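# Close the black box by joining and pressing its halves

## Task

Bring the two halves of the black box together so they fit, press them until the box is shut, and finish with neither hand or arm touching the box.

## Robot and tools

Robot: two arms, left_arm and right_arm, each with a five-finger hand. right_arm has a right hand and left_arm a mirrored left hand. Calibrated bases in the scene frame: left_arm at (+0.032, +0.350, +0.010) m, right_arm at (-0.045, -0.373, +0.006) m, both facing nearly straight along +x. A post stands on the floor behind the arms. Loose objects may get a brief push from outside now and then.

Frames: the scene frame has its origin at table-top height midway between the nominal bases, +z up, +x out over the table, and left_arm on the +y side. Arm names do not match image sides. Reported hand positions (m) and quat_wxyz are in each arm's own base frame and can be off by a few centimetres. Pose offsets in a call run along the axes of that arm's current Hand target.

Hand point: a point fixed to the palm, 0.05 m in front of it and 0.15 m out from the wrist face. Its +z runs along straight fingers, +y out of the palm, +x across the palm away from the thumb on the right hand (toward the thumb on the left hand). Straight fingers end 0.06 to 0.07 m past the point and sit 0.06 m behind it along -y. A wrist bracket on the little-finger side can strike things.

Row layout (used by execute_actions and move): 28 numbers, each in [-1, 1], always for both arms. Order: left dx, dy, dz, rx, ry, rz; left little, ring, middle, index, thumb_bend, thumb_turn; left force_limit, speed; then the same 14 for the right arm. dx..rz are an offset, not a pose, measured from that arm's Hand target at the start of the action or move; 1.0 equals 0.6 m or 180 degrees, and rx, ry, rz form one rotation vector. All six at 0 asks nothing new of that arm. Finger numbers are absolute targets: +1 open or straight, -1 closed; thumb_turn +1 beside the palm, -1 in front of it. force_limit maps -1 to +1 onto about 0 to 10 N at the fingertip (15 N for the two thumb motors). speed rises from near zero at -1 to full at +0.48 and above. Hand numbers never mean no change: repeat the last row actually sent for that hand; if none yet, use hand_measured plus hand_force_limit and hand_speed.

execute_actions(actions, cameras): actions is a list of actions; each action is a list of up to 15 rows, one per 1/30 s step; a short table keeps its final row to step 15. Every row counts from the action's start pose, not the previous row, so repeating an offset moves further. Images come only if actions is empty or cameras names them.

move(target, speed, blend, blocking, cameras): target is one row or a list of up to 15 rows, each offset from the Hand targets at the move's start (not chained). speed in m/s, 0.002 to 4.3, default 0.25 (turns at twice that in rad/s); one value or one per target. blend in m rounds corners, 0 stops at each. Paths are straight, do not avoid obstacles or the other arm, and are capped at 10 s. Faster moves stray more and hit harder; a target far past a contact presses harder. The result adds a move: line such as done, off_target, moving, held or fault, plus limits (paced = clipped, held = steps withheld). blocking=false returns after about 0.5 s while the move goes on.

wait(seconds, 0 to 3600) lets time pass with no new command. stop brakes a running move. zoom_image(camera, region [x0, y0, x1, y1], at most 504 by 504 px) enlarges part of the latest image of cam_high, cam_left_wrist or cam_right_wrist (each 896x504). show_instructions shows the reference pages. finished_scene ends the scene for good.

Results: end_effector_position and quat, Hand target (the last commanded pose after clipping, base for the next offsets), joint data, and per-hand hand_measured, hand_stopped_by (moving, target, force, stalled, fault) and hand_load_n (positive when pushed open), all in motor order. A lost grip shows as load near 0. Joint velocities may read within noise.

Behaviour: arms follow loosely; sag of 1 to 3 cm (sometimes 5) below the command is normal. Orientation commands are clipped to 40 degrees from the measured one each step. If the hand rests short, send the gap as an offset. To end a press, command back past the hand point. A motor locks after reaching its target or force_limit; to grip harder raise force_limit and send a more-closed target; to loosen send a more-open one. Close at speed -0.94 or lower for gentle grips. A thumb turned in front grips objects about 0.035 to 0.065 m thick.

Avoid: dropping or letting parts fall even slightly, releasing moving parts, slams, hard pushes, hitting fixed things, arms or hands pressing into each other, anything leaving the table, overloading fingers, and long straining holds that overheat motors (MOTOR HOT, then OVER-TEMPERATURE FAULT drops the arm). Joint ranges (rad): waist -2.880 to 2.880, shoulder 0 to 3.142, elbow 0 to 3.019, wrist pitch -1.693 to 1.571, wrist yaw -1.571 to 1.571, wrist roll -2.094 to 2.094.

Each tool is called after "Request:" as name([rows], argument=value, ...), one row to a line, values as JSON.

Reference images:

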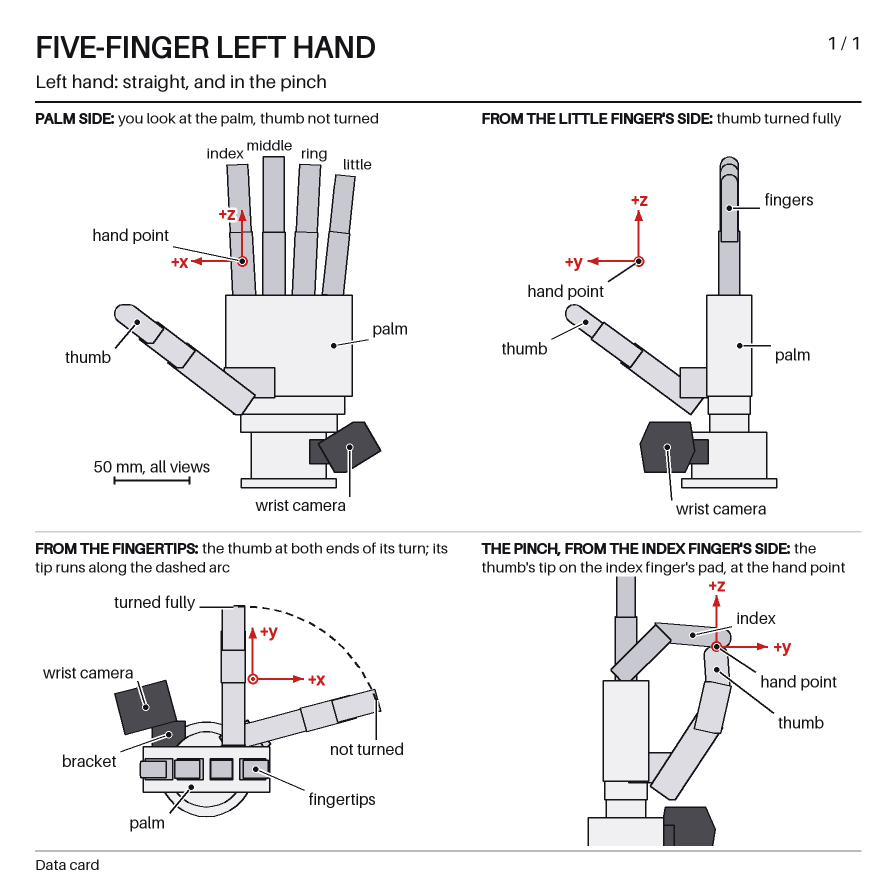

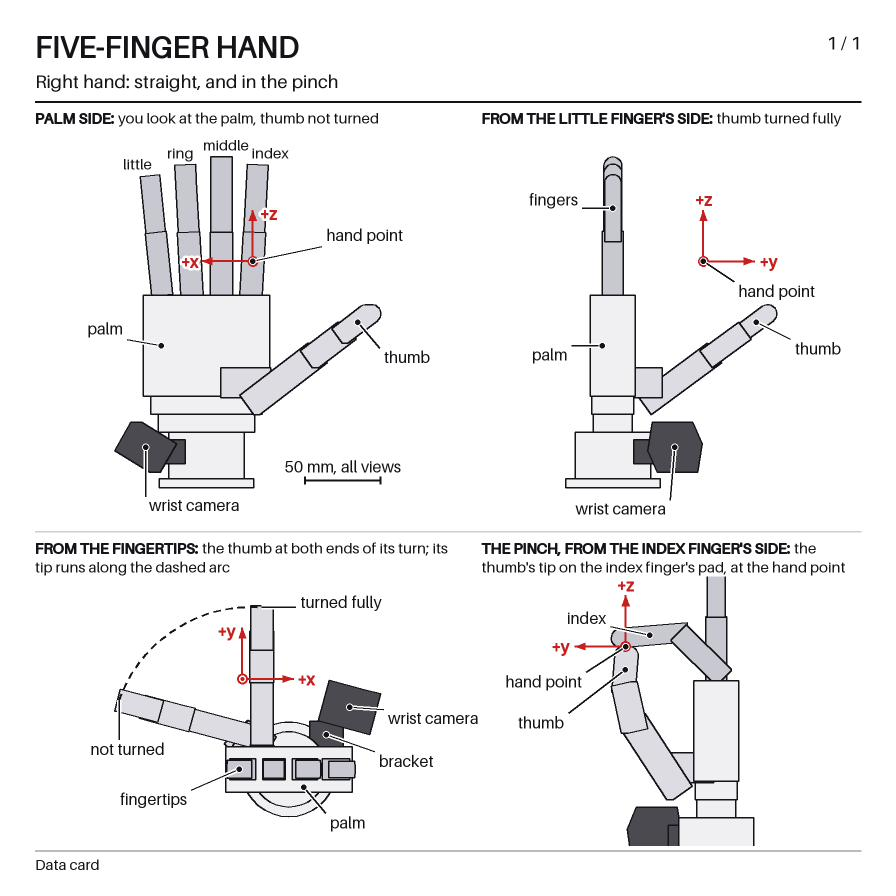

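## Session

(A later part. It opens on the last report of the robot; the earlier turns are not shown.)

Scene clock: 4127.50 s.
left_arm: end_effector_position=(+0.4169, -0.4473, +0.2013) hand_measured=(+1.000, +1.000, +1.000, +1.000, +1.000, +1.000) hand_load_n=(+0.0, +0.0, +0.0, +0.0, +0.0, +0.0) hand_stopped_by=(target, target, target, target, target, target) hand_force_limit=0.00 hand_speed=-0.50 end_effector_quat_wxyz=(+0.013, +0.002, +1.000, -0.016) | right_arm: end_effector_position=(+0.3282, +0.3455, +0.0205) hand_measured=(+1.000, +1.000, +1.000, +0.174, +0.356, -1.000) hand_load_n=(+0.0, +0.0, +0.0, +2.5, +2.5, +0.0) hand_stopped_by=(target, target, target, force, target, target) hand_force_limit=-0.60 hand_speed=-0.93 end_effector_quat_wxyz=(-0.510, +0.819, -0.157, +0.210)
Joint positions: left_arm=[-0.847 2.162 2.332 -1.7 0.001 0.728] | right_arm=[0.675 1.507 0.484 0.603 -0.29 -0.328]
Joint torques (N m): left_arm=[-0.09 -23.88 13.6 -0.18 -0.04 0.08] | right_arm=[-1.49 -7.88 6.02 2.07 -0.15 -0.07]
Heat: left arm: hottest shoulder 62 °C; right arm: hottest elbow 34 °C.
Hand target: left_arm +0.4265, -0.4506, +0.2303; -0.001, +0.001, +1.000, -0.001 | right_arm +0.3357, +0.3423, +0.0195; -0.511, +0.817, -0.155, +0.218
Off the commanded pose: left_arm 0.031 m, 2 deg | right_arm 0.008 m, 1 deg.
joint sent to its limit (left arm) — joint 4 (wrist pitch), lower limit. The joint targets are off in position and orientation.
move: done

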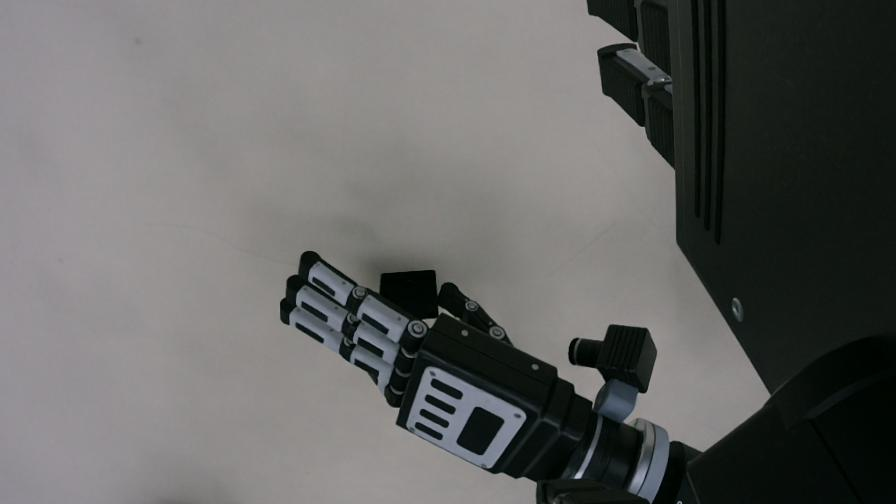

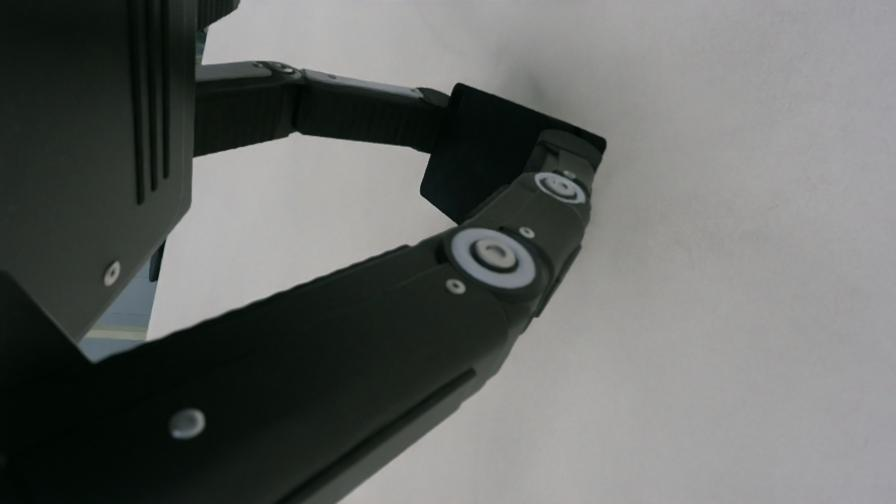

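Request:
move(target=[0,0,0,0,0,0,1,1,1,1,1,1,0,-0.5,-0.001,0.0045,0.0019,0,0,0,1,1,1,0.03,0.355,-1,-0.6,-0.93], speed=0.02, cameras=["cam_left_wrist","cam_right_wrist"])

Request:
zoom_image(camera="cam_left_wrist", region=[370, 262, 440, 310])

Request:
zoom_image(camera="cam_right_wrist", region=[400, 70, 650, 230])

Scene clock: 4155.97 s.
left_arm: end_effector_position=(+0.4169, -0.4473, +0.2013) hand_measured=(+1.000, +1.000, +1.000, +1.000, +1.000, +1.000) hand_load_n=(+0.0, +0.0, +0.0, +0.0, +0.0, +0.0) hand_stopped_by=(target, target, target, target, target, target) hand_force_limit=0.00 hand_speed=-0.50 end_effector_quat_wxyz=(+0.013, +0.002, +1.000, -0.016) | right_arm: end_effector_position=(+0.3291, +0.3463, +0.0190) hand_measured=(+1.000, +1.000, +1.000, +0.174, +0.356, -1.000) hand_load_n=(+0.0, +0.0, +0.0, +2.5, +2.5, +0.0) hand_stopped_by=(target, target, target, force, target, target) hand_force_limit=-0.60 hand_speed=-0.93 end_effector_quat_wxyz=(-0.512, +0.818, -0.156, +0.211)
Joint positions: left_arm=[-0.847 2.162 2.332 -1.7 0.001 0.728] | right_arm=[0.675 1.516 0.484 0.616 -0.291 -0.328]
Joint torques (N m): left_arm=[-0.15 -23.65 13.72 -0.18 -0.05 0.12] | right_arm=[-1.67 -7.82 5.81 1.98 -0.16 -0.06]
Heat: left arm: hottest shoulder 62 °C; right arm: hottest elbow 34 °C.
Hand target: left_arm +0.4265, -0.4506, +0.2303; -0.001, +0.001, +1.000, -0.001 | right_arm +0.3357, +0.3423, +0.0165; -0.511, +0.817, -0.155, +0.218
Off the commanded pose: left_arm 0.031 m, 2 deg | right_arm 0.008 m, 1 deg.
joint sent to its limit (left arm) — joint 4 (wrist pitch), lower limit. The joint targets are off in position and orientation.
move: done

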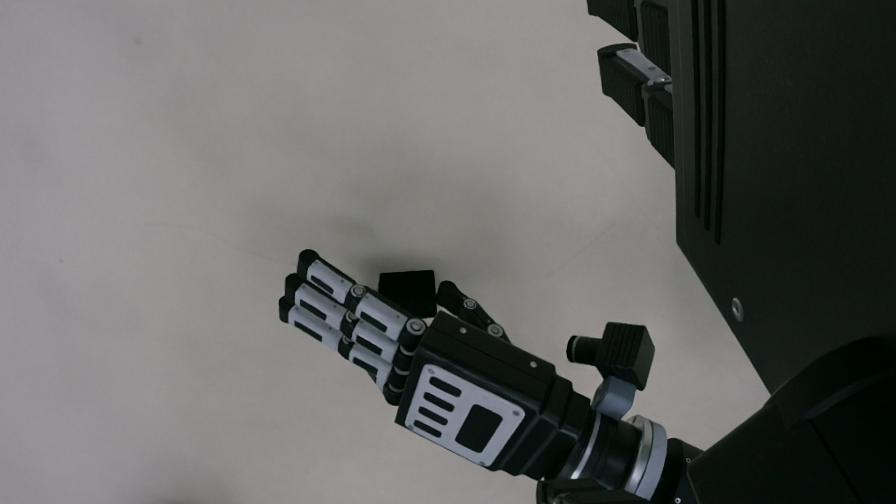

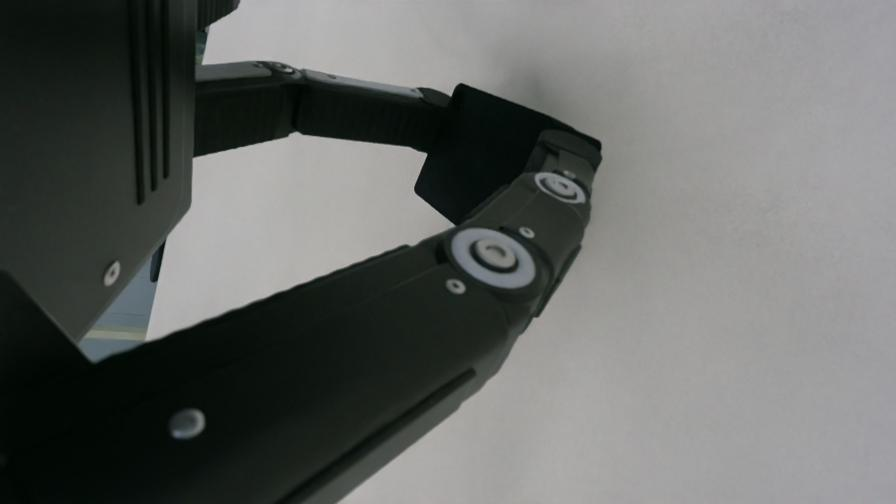

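Scaled by 7.200 from the camera's image (finer frame: 1280x720).

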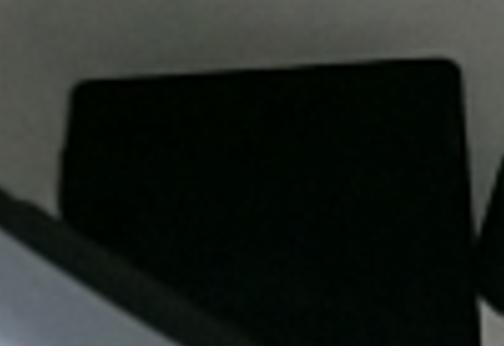

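Scaled by 2.016 from the camera's image (finer frame: 1280x720).

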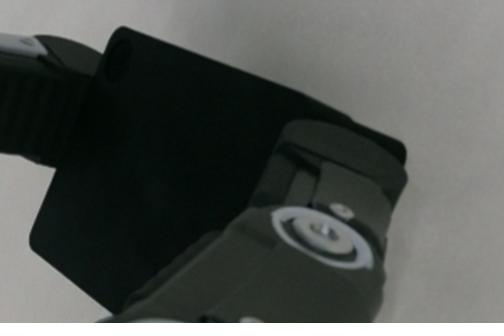

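Request:
move([
  [0,0,0,0,0,0,1,1,1,1,1,1,0,-0.5,0.0127,-0.0602,-0.0253,0,0,0,1,1,1,0.03,0.355,-1,-0.6,-0.93],
], speed=[0.15], cameras=["all"])

Request:
zoom_image(camera="cam_left_wrist", region=[360, 255, 460, 325])

Request:
zoom_image(camera="cam_right_wrist", region=[400, 50, 700, 300])

Request:
zoom_image(camera="cam_high", region=[500, 220, 600, 290])

Scene clock: 4186.97 s.
left_arm: end_effector_position=(+0.4169, -0.4473, +0.2013) hand_measured=(+1.000, +1.000, +1.000, +1.000, +1.000, +1.000) hand_load_n=(+0.0, +0.0, +0.0, +0.0, +0.0, +0.0) hand_stopped_by=(target, target, target, target, target, target) hand_force_limit=0.00 hand_speed=-0.50 end_effector_quat_wxyz=(+0.013, +0.002, +1.000, -0.016) | right_arm: end_effector_position=(+0.3200, +0.3390, +0.0393) hand_measured=(+1.000, +1.000, +1.000, +0.174, +0.356, -1.000) hand_load_n=(+0.0, +0.0, +0.0, +2.5, +2.5, +0.0) hand_stopped_by=(target, target, target, force, target, target) hand_force_limit=-0.60 hand_speed=-0.93 end_effector_quat_wxyz=(-0.503, +0.825, -0.160, +0.204)
Joint positions: left_arm=[-0.847 2.162 2.332 -1.7 0.001 0.728] | right_arm=[0.675 1.409 0.484 0.482 -0.291 -0.328]
Joint torques (N m): left_arm=[-0.32 -23.53 13.67 -0.25 -0.07 0.09] | right_arm=[-1.79 -9.52 8.65 0.83 -0.14 -0.04]
Heat: left arm: hottest shoulder 62 °C; right arm: hottest elbow 33 °C.
Hand target: left_arm +0.4265, -0.4506, +0.2303; -0.001, +0.001, +1.000, -0.001 | right_arm +0.3355, +0.3425, +0.0564; -0.511, +0.817, -0.155, +0.218
Off the commanded pose: left_arm 0.031 m, 2 deg | right_arm 0.023 m, 2 deg.
joint sent to its limit (left arm) — joint 4 (wrist pitch), lower limit. The joint targets are off in position and orientation.
move: off_target (right_arm)

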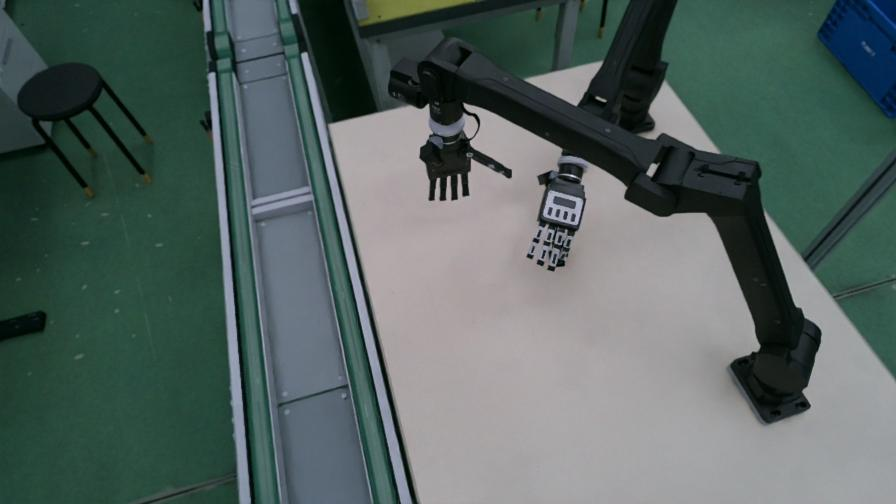

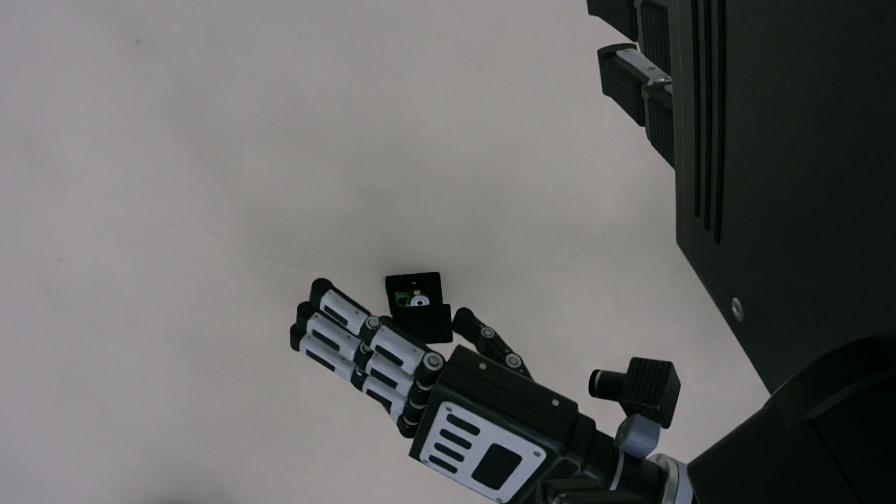

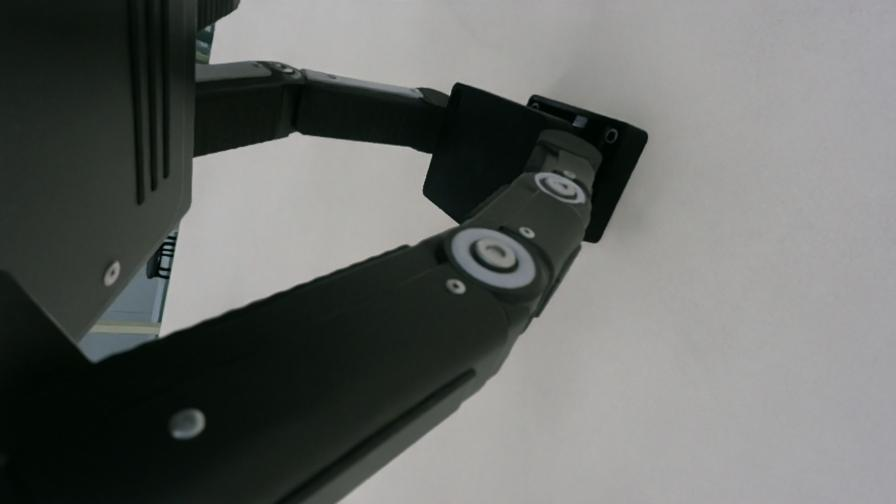

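Scaled by 5.040 from the camera's image (finer frame: 1280x720).

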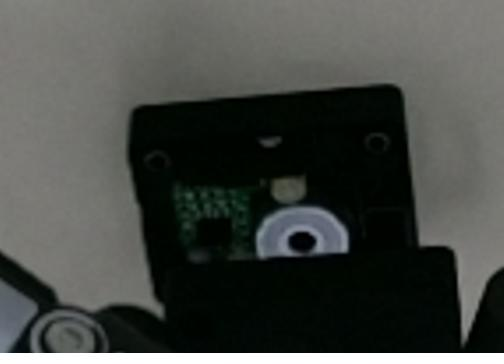

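Scaled by 1.680 from the camera's image (finer frame: 1280x720).

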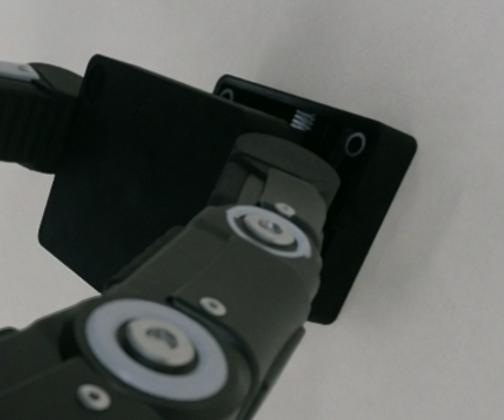

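Scaled by 5.040 from the camera's image (finer frame: 1280x720).

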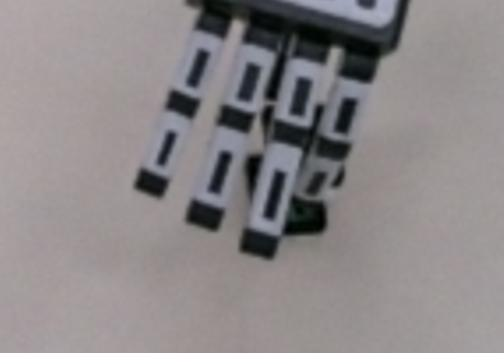

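Request:
move(target=[0,0,0,0,0,0,1,1,1,1,1,1,0,-0.5,0.0107,-0.0295,-0.1832,0,0,0,1,1,1,0.03,0.355,-1,-0.6,-0.93], speed=0.2, cameras=["all"])

Scene clock: 4234.80 s.
left_arm: end_effector_position=(+0.4169, -0.4473, +0.2013) hand_measured=(+1.000, +1.000, +1.000, +1.000, +1.000, +1.000) hand_load_n=(+0.0, +0.0, +0.0, +0.0, +0.0, +0.0) hand_stopped_by=(target, target, target, target, target, target) hand_force_limit=0.00 hand_speed=-0.50 end_effector_quat_wxyz=(+0.013, +0.002, +1.000, -0.016) | right_arm: end_effector_position=(+0.2826, +0.2639, +0.1081) hand_measured=(+1.000, +1.000, +1.000, +0.174, +0.356, -1.000) hand_load_n=(+0.0, +0.0, +0.0, +2.5, +2.5, +0.0) hand_stopped_by=(target, target, target, force, target, target) hand_force_limit=-0.60 hand_speed=-0.93 end_effector_quat_wxyz=(-0.509, +0.819, -0.162, +0.211)
Joint positions: left_arm=[-0.847 2.162 2.332 -1.7 0.001 0.728] | right_arm=[0.537 0.949 0.392 0.114 -0.408 -0.384]
Joint torques (N m): left_arm=[-0.26 -23.71 13.52 -0.17 -0.05 0.09] | right_arm=[-1.73 -4.89 8.83 0.79 -0.23 -0.08]
Heat: left arm: hottest shoulder 62 °C; right arm: hottest elbow 36 °C.
Hand target: left_arm +0.4265, -0.4506, +0.2303; -0.001, +0.001, +1.000, -0.001 | right_arm +0.2850, +0.2626, +0.1156; -0.511, +0.817, -0.155, +0.218
Off the commanded pose: left_arm 0.031 m, 2 deg | right_arm 0.008 m, 1 deg.
joint sent to its limit (left arm) — joint 4 (wrist pitch), lower limit. The joint targets are off in position and orientation.
move: done

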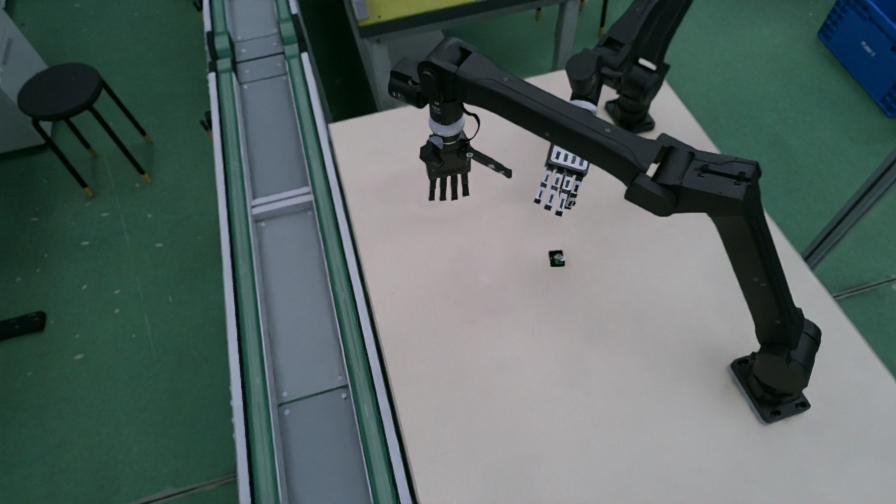

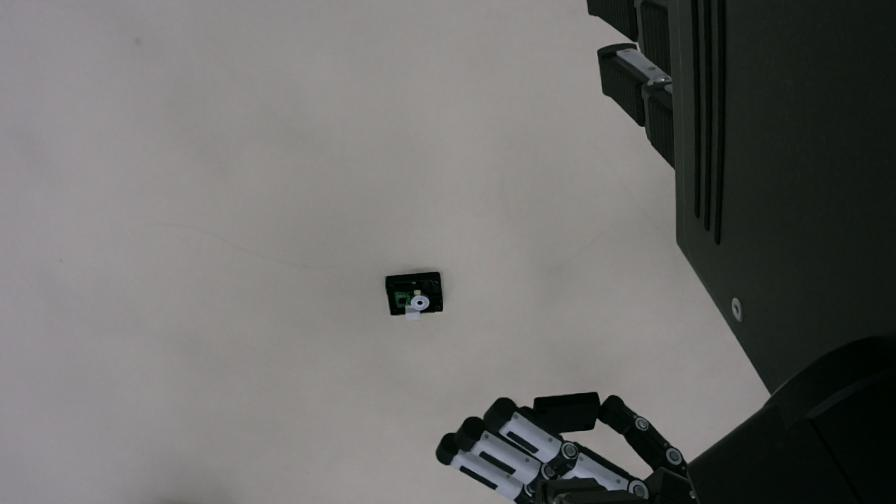

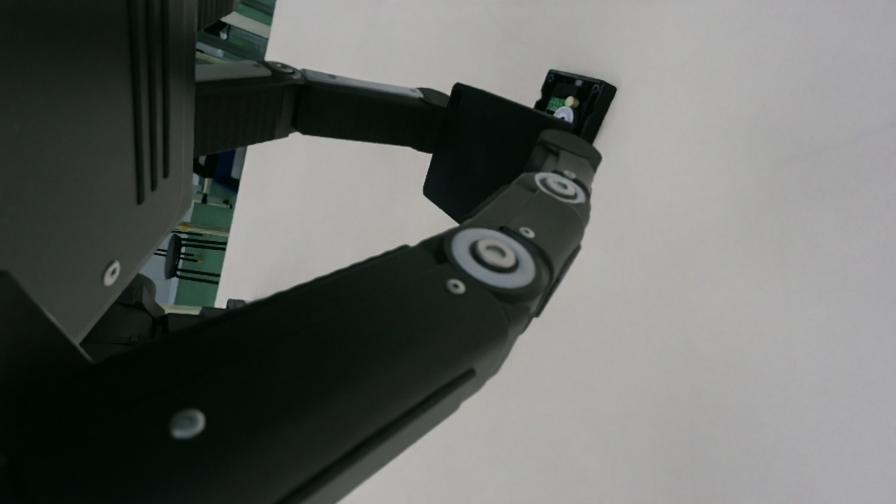

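Request:
zoom_image(camera="cam_left_wrist", region=[370, 262, 460, 326])

Request:
zoom_image(camera="cam_right_wrist", region=[400, 50, 640, 230])

Scaled by 5.600 from the camera's image (finer frame: 1280x720).

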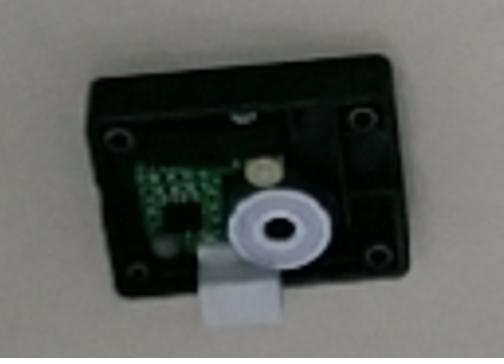

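Scaled by 2.100 from the camera's image (finer frame: 1280x720).

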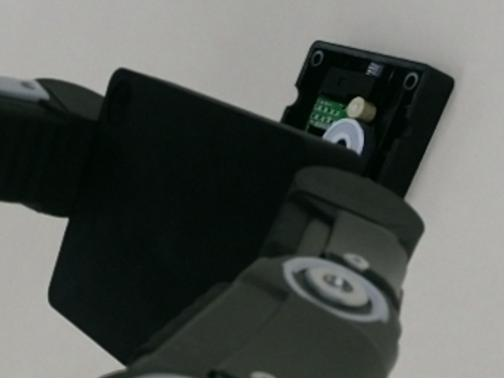

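Request:
zoom_image(camera="cam_left_wrist", region=[500, 370, 640, 470])

Request:
zoom_image(camera="cam_left_wrist", region=[380, 266, 450, 326])

Request:
zoom_image(camera="cam_right_wrist", region=[520, 60, 640, 150])

Scaled by 3.600 from the camera's image (finer frame: 1280x720).

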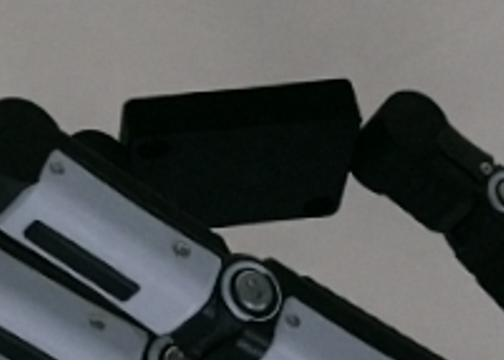

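Scaled by 7.200 from the camera's image (finer frame: 1280x720).

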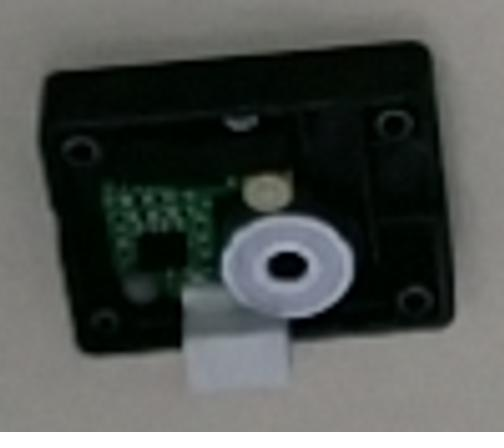

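Scaled by 4.200 from the camera's image (finer frame: 1280x720).

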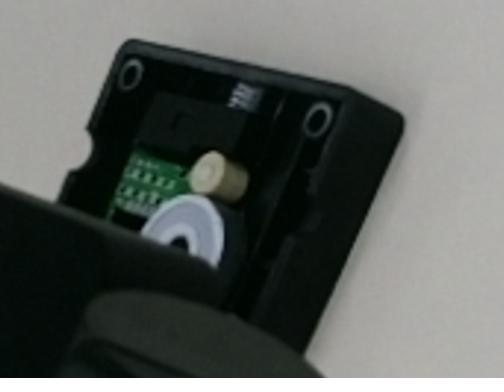

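Request:
zoom_image(camera="cam_right_wrist", region=[420, 75, 580, 195])

Request:
zoom_image(camera="cam_left_wrist", region=[525, 385, 605, 445])

Scaled by 3.150 from the camera's image (finer frame: 1280x720).

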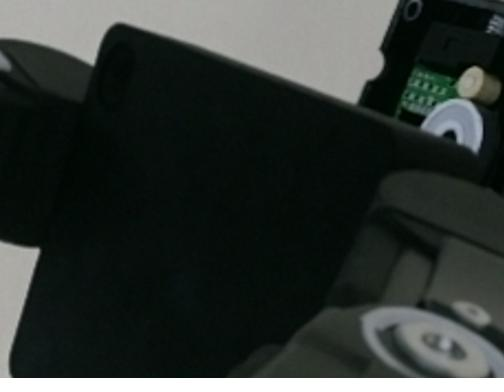

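Scaled by 6.300 from the camera's image (finer frame: 1280x720).

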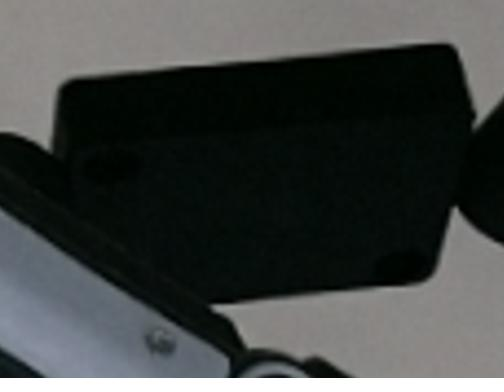

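Request:
move(target=[0,0,0,0,0,0,1,1,1,1,1,1,0,-0.5,0.022,-0.105,-0.045,0.158,0.143,-0.255,1,1,1,0.03,0.355,-1,-0.6,-0.93], speed=0.15, cameras=["all"])

Scene clock: 4337.23 s.
left_arm: end_effector_position=(+0.4169, -0.4473, +0.2013) hand_measured=(+1.000, +1.000, +1.000, +1.000, +1.000, +1.000) hand_load_n=(+0.0, +0.0, +0.0, +0.0, +0.0, +0.0) hand_stopped_by=(target, target, target, target, target, target) hand_force_limit=0.00 hand_speed=-0.50 end_effector_quat_wxyz=(+0.013, +0.002, +1.000, -0.016) | right_arm: end_effector_position=(+0.2880, +0.2577, +0.1817) hand_measured=(+1.000, +1.000, +1.000, +0.174, +0.356, -1.000) hand_load_n=(+0.0, +0.0, +0.0, +2.5, +2.5, +0.0) hand_stopped_by=(target, target, target, force, target, target) hand_force_limit=-0.60 hand_speed=-0.93 end_effector_quat_wxyz=(-0.516, +0.607, +0.110, +0.594)
Joint positions: left_arm=[-0.847 2.162 2.332 -1.7 0.001 0.728] | right_arm=[0.746 1.095 0.076 1.263 -0.144 -0.999]
Joint torques (N m): left_arm=[-0.73 -23.59 13.57 -0.18 -0.03 0.07] | right_arm=[-0.32 -1.44 5.98 2.04 -0.05 -0.07]
Heat: left arm: hottest shoulder 62 °C; right arm: hottest elbow 39 °C.
Hand target: left_arm +0.4265, -0.4506, +0.2303; -0.001, +0.001, +1.000, -0.001 | right_arm +0.2843, +0.2626, +0.1854; -0.520, +0.599, +0.120, +0.597
Off the commanded pose: left_arm 0.031 m, 2 deg | right_arm 0.007 m, 2 deg.
joint sent to its limit (left arm) — joint 4 (wrist pitch), lower limit. The joint targets are off in position and orientation.
move: done

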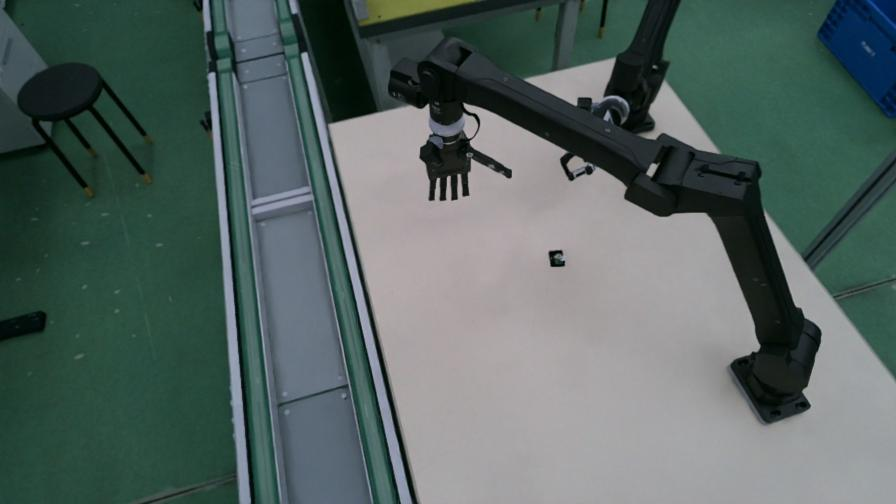

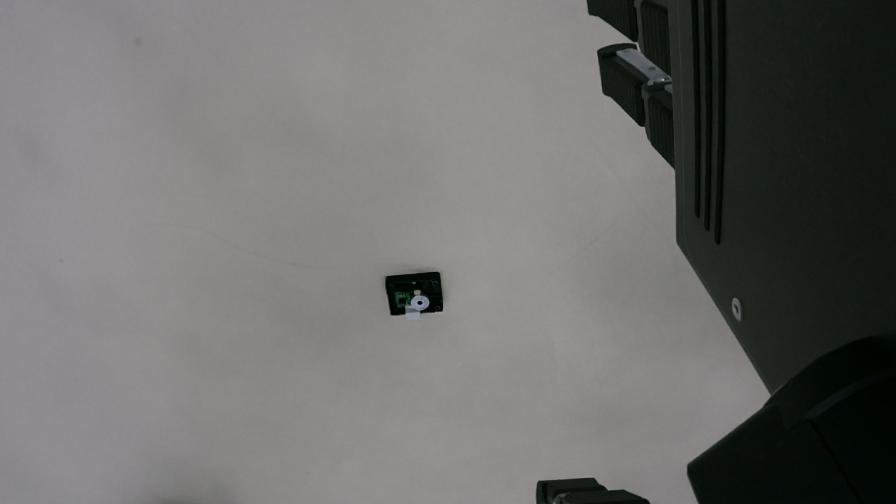

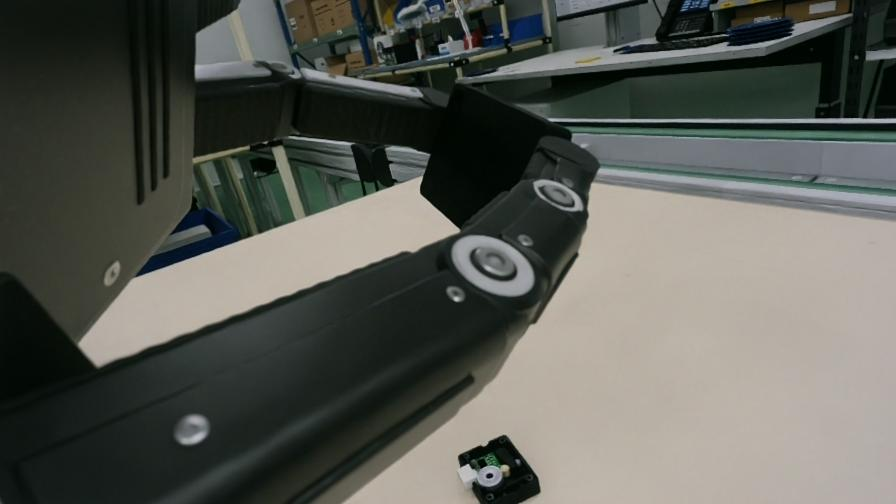

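Request:
zoom_image(camera="cam_right_wrist", region=[440, 420, 560, 504])

Request:
move(target=[0,0,0,0,0,0,1,1,1,1,1,1,0,-0.5,0.0,0.11,0.08,0,0,0,1,1,1,0.03,0.355,-1,-0.6,-0.93], speed=0.15, cameras=["all"])

Scaled by 4.200 from the camera's image (finer frame: 1280x720).

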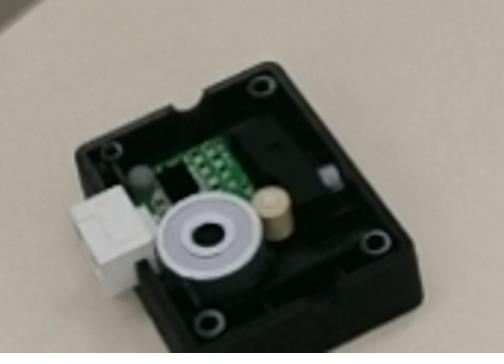

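Scene clock: 4342.73 s.
left_arm: end_effector_position=(+0.4169, -0.4473, +0.2013) hand_measured=(+1.000, +1.000, +1.000, +1.000, +1.000, +1.000) hand_load_n=(+0.0, +0.0, +0.0, +0.0, +0.0, +0.0) hand_stopped_by=(target, target, target, target, target, target) hand_force_limit=0.00 hand_speed=-0.50 end_effector_quat_wxyz=(+0.013, +0.002, +1.000, -0.016) | right_arm: end_effector_position=(+0.3507, +0.2685, +0.1536) hand_measured=(+1.000, +1.000, +1.000, +0.174, +0.356, -1.000) hand_load_n=(+0.0, +0.0, +0.0, +2.5, +2.5, +0.5) hand_stopped_by=(target, target, target, force, target, target) hand_force_limit=-0.60 hand_speed=-0.93 end_effector_quat_wxyz=(-0.515, +0.613, +0.125, +0.586)
Joint positions: left_arm=[-0.847 2.162 2.332 -1.7 0.001 0.728] | right_arm=[0.58 1.467 0.204 1.495 -0.333 -0.973]
Joint torques (N m): left_arm=[-0.09 -23.59 13.65 -0.16 -0.06 0.1] | right_arm=[-1.79 -5.48 6.39 2.02 0.01 0.13]
Heat: left arm: hottest shoulder 62 °C; right arm: hottest elbow 39 °C.
Hand target: left_arm +0.4265, -0.4506, +0.2303; -0.001, +0.001, +1.000, -0.001 | right_arm +0.3631, +0.2710, +0.1658; -0.520, +0.599, +0.120, +0.597
Off the commanded pose: left_arm 0.031 m, 2 deg | right_arm 0.018 m, 2 deg.
joint sent to its limit (left arm) — joint 4 (wrist pitch), lower limit. The joint targets are off in position and orientation.
move: off_target (right_arm)

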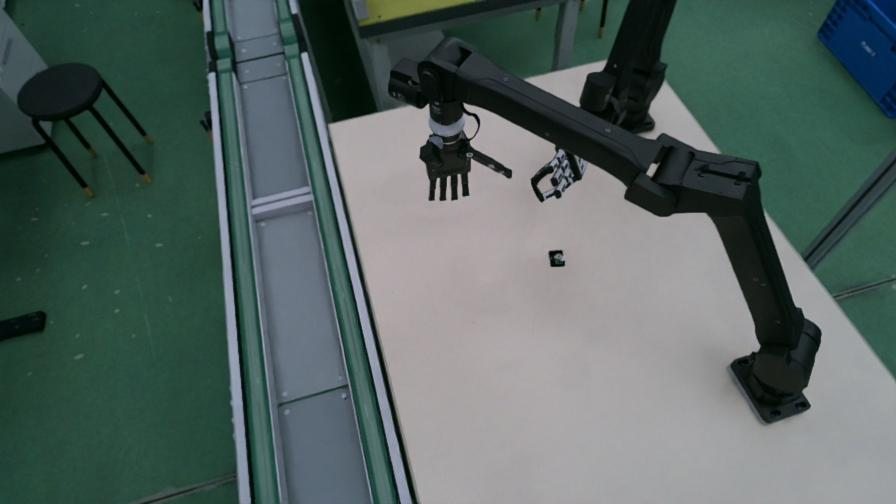

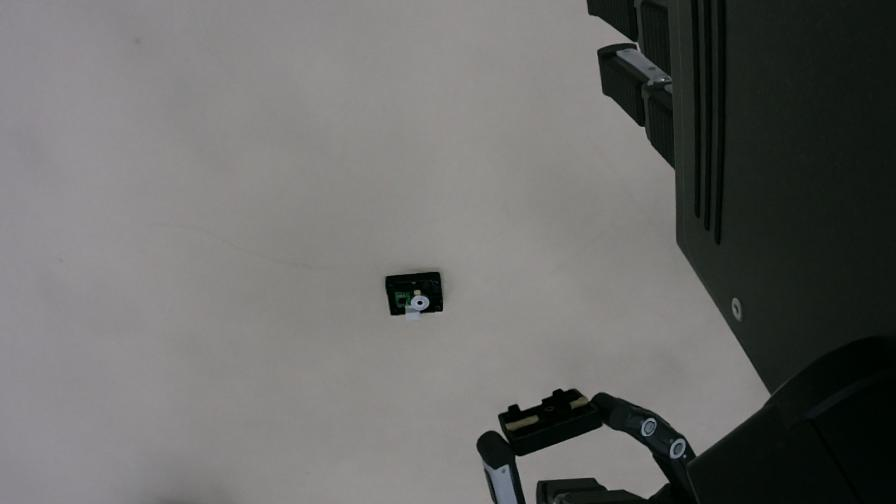

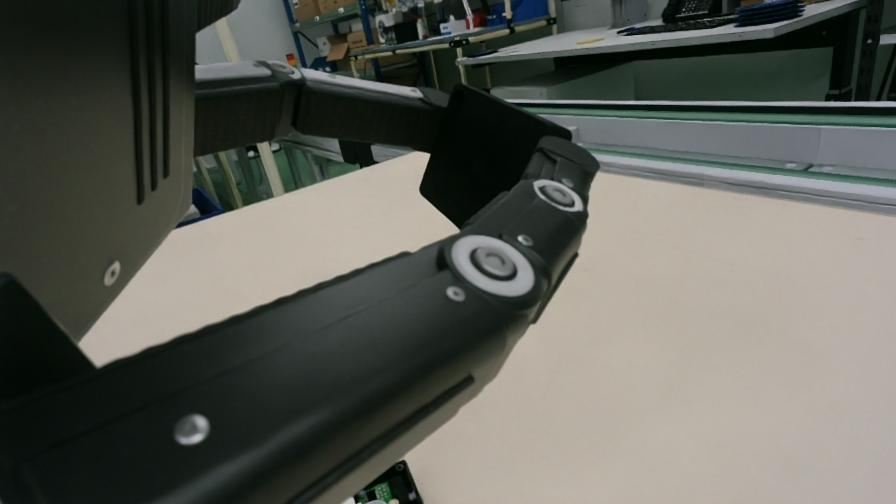

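Request:
zoom_image(camera="cam_left_wrist", region=[485, 375, 625, 465])

Scaled by 3.600 from the camera's image (finer frame: 1280x720).

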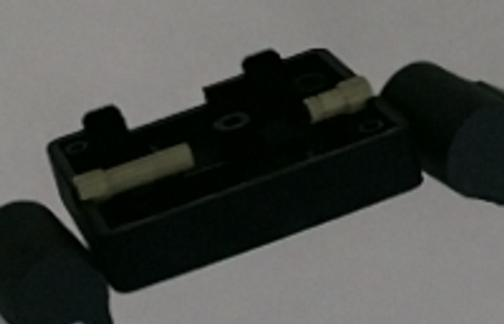

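Request:
zoom_image(camera="cam_left_wrist", region=[495, 380, 565, 450])

Request:
zoom_image(camera="cam_left_wrist", region=[540, 380, 610, 450])

Scaled by 7.200 from the camera's image (finer frame: 1280x720).

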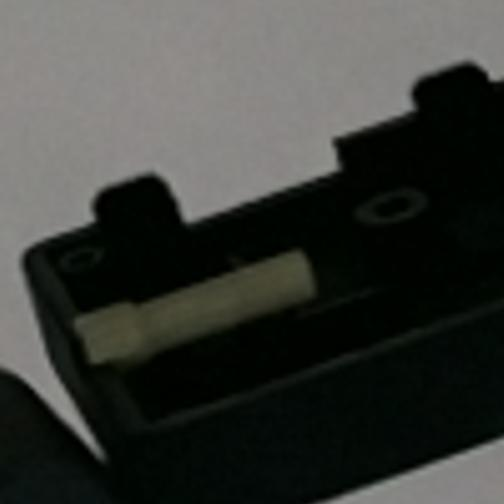

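Scaled by 7.200 from the camera's image (finer frame: 1280x720).

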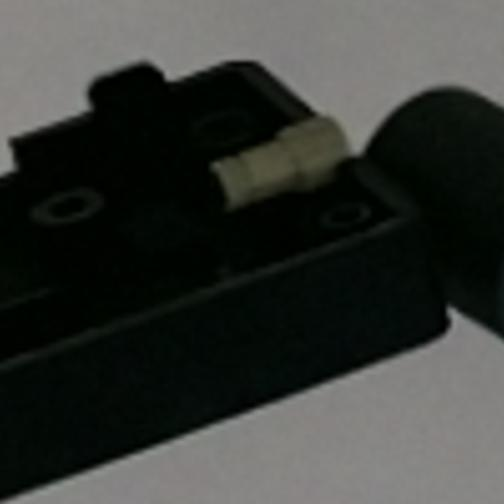

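Request:
move(target=[0,0,0,0,0,0,1,1,1,1,1,1,0,-0.5,0.0485,-0.0048,0.0275,0.053,0.048,-0.085,1,1,1,0.03,0.355,-1,-0.6,-0.93], speed=0.1, cameras=["all"])

Scene clock: 4478.00 s.
left_arm: end_effector_position=(+0.4169, -0.4473, +0.2013) hand_measured=(+1.000, +1.000, +1.000, +1.000, +1.000, +1.000) hand_load_n=(+0.0, +0.0, -0.5, +0.0, +0.0, +0.0) hand_stopped_by=(target, target, target, target, target, target) hand_force_limit=0.00 hand_speed=-0.50 end_effector_quat_wxyz=(+0.013, +0.002, +1.000, -0.016) | right_arm: end_effector_position=(+0.3657, +0.2721, +0.1799) hand_measured=(+1.000, +1.000, +1.000, +0.174, +0.356, -1.000) hand_load_n=(+0.0, +0.0, -0.5, +2.5, +2.5, +0.0) hand_stopped_by=(target, target, target, force, target, target) hand_force_limit=-0.60 hand_speed=-0.93 end_effector_quat_wxyz=(-0.474, +0.565, +0.214, +0.641)
Joint positions: left_arm=[-0.847 2.162 2.332 -1.7 0.001 0.728] | right_arm=[0.548 1.501 0.246 1.556 -0.433 -1.166]
Joint torques (N m): left_arm=[-0.15 -23.36 13.61 -0.12 -0.07 0.08] | right_arm=[-1.67 -6.3 6.35 1.84 0.04 -0.09]
Heat: left arm: hottest shoulder 62 °C; right arm: hottest elbow 35 °C.
Hand target: left_arm +0.4265, -0.4506, +0.2303; -0.001, +0.001, +1.000, -0.001 | right_arm +0.3782, +0.2711, +0.1958; -0.492, +0.486, +0.208, +0.692
Off the commanded pose: left_arm 0.031 m, 2 deg | right_arm 0.020 m, 11 deg.
joint sent to its limit (left arm) — joint 4 (wrist pitch), lower limit. The joint targets are off in position and orientation.
joint sent to its limit (right arm) — joint 4 (wrist pitch), upper limit. The joint targets are off in position and orientation.
move: off_target (right_arm)

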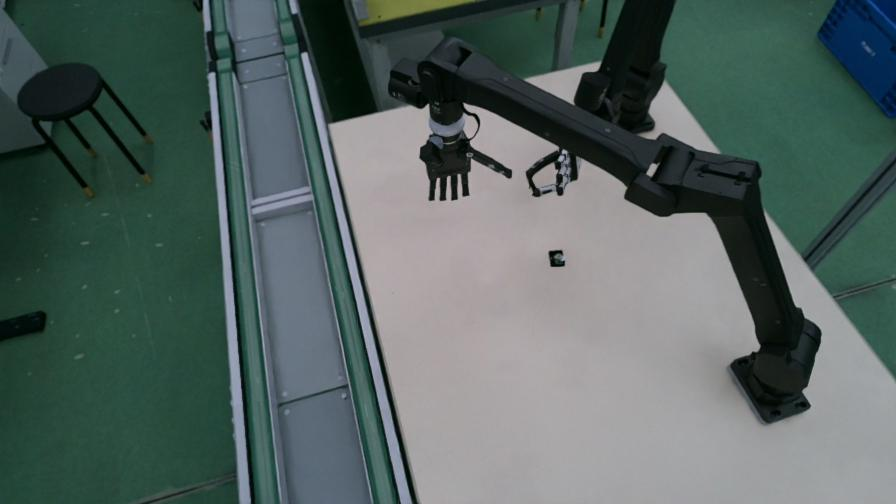

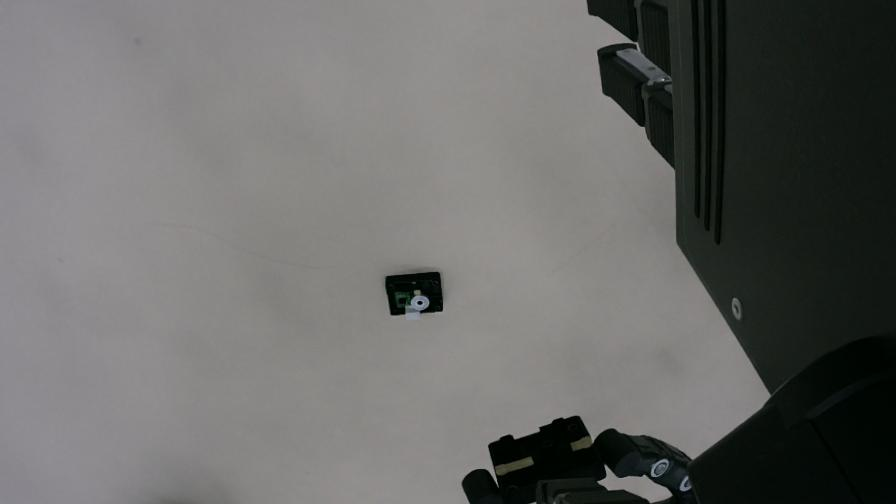

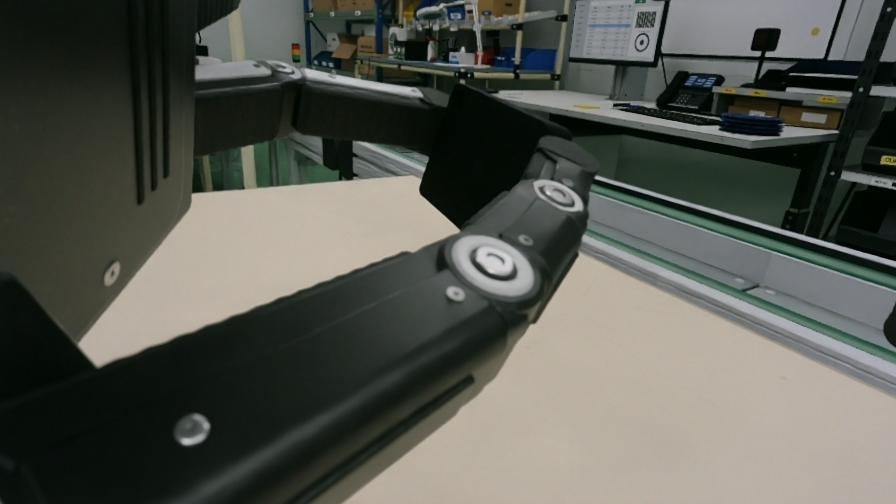

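Request:
zoom_image(camera="cam_left_wrist", region=[480, 405, 550, 475])

Request:
zoom_image(camera="cam_left_wrist", region=[530, 405, 612, 487])

Scaled by 7.200 from the camera's image (finer frame: 1280x720).

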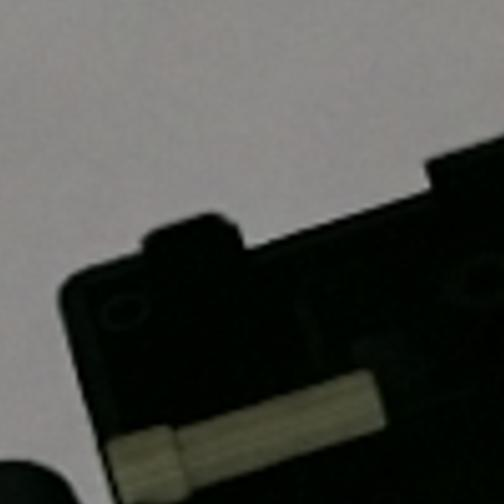

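Scaled by 6.146 from the camera's image (finer frame: 1280x720).

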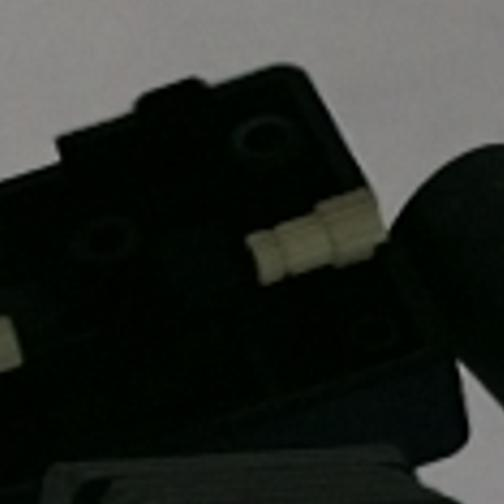

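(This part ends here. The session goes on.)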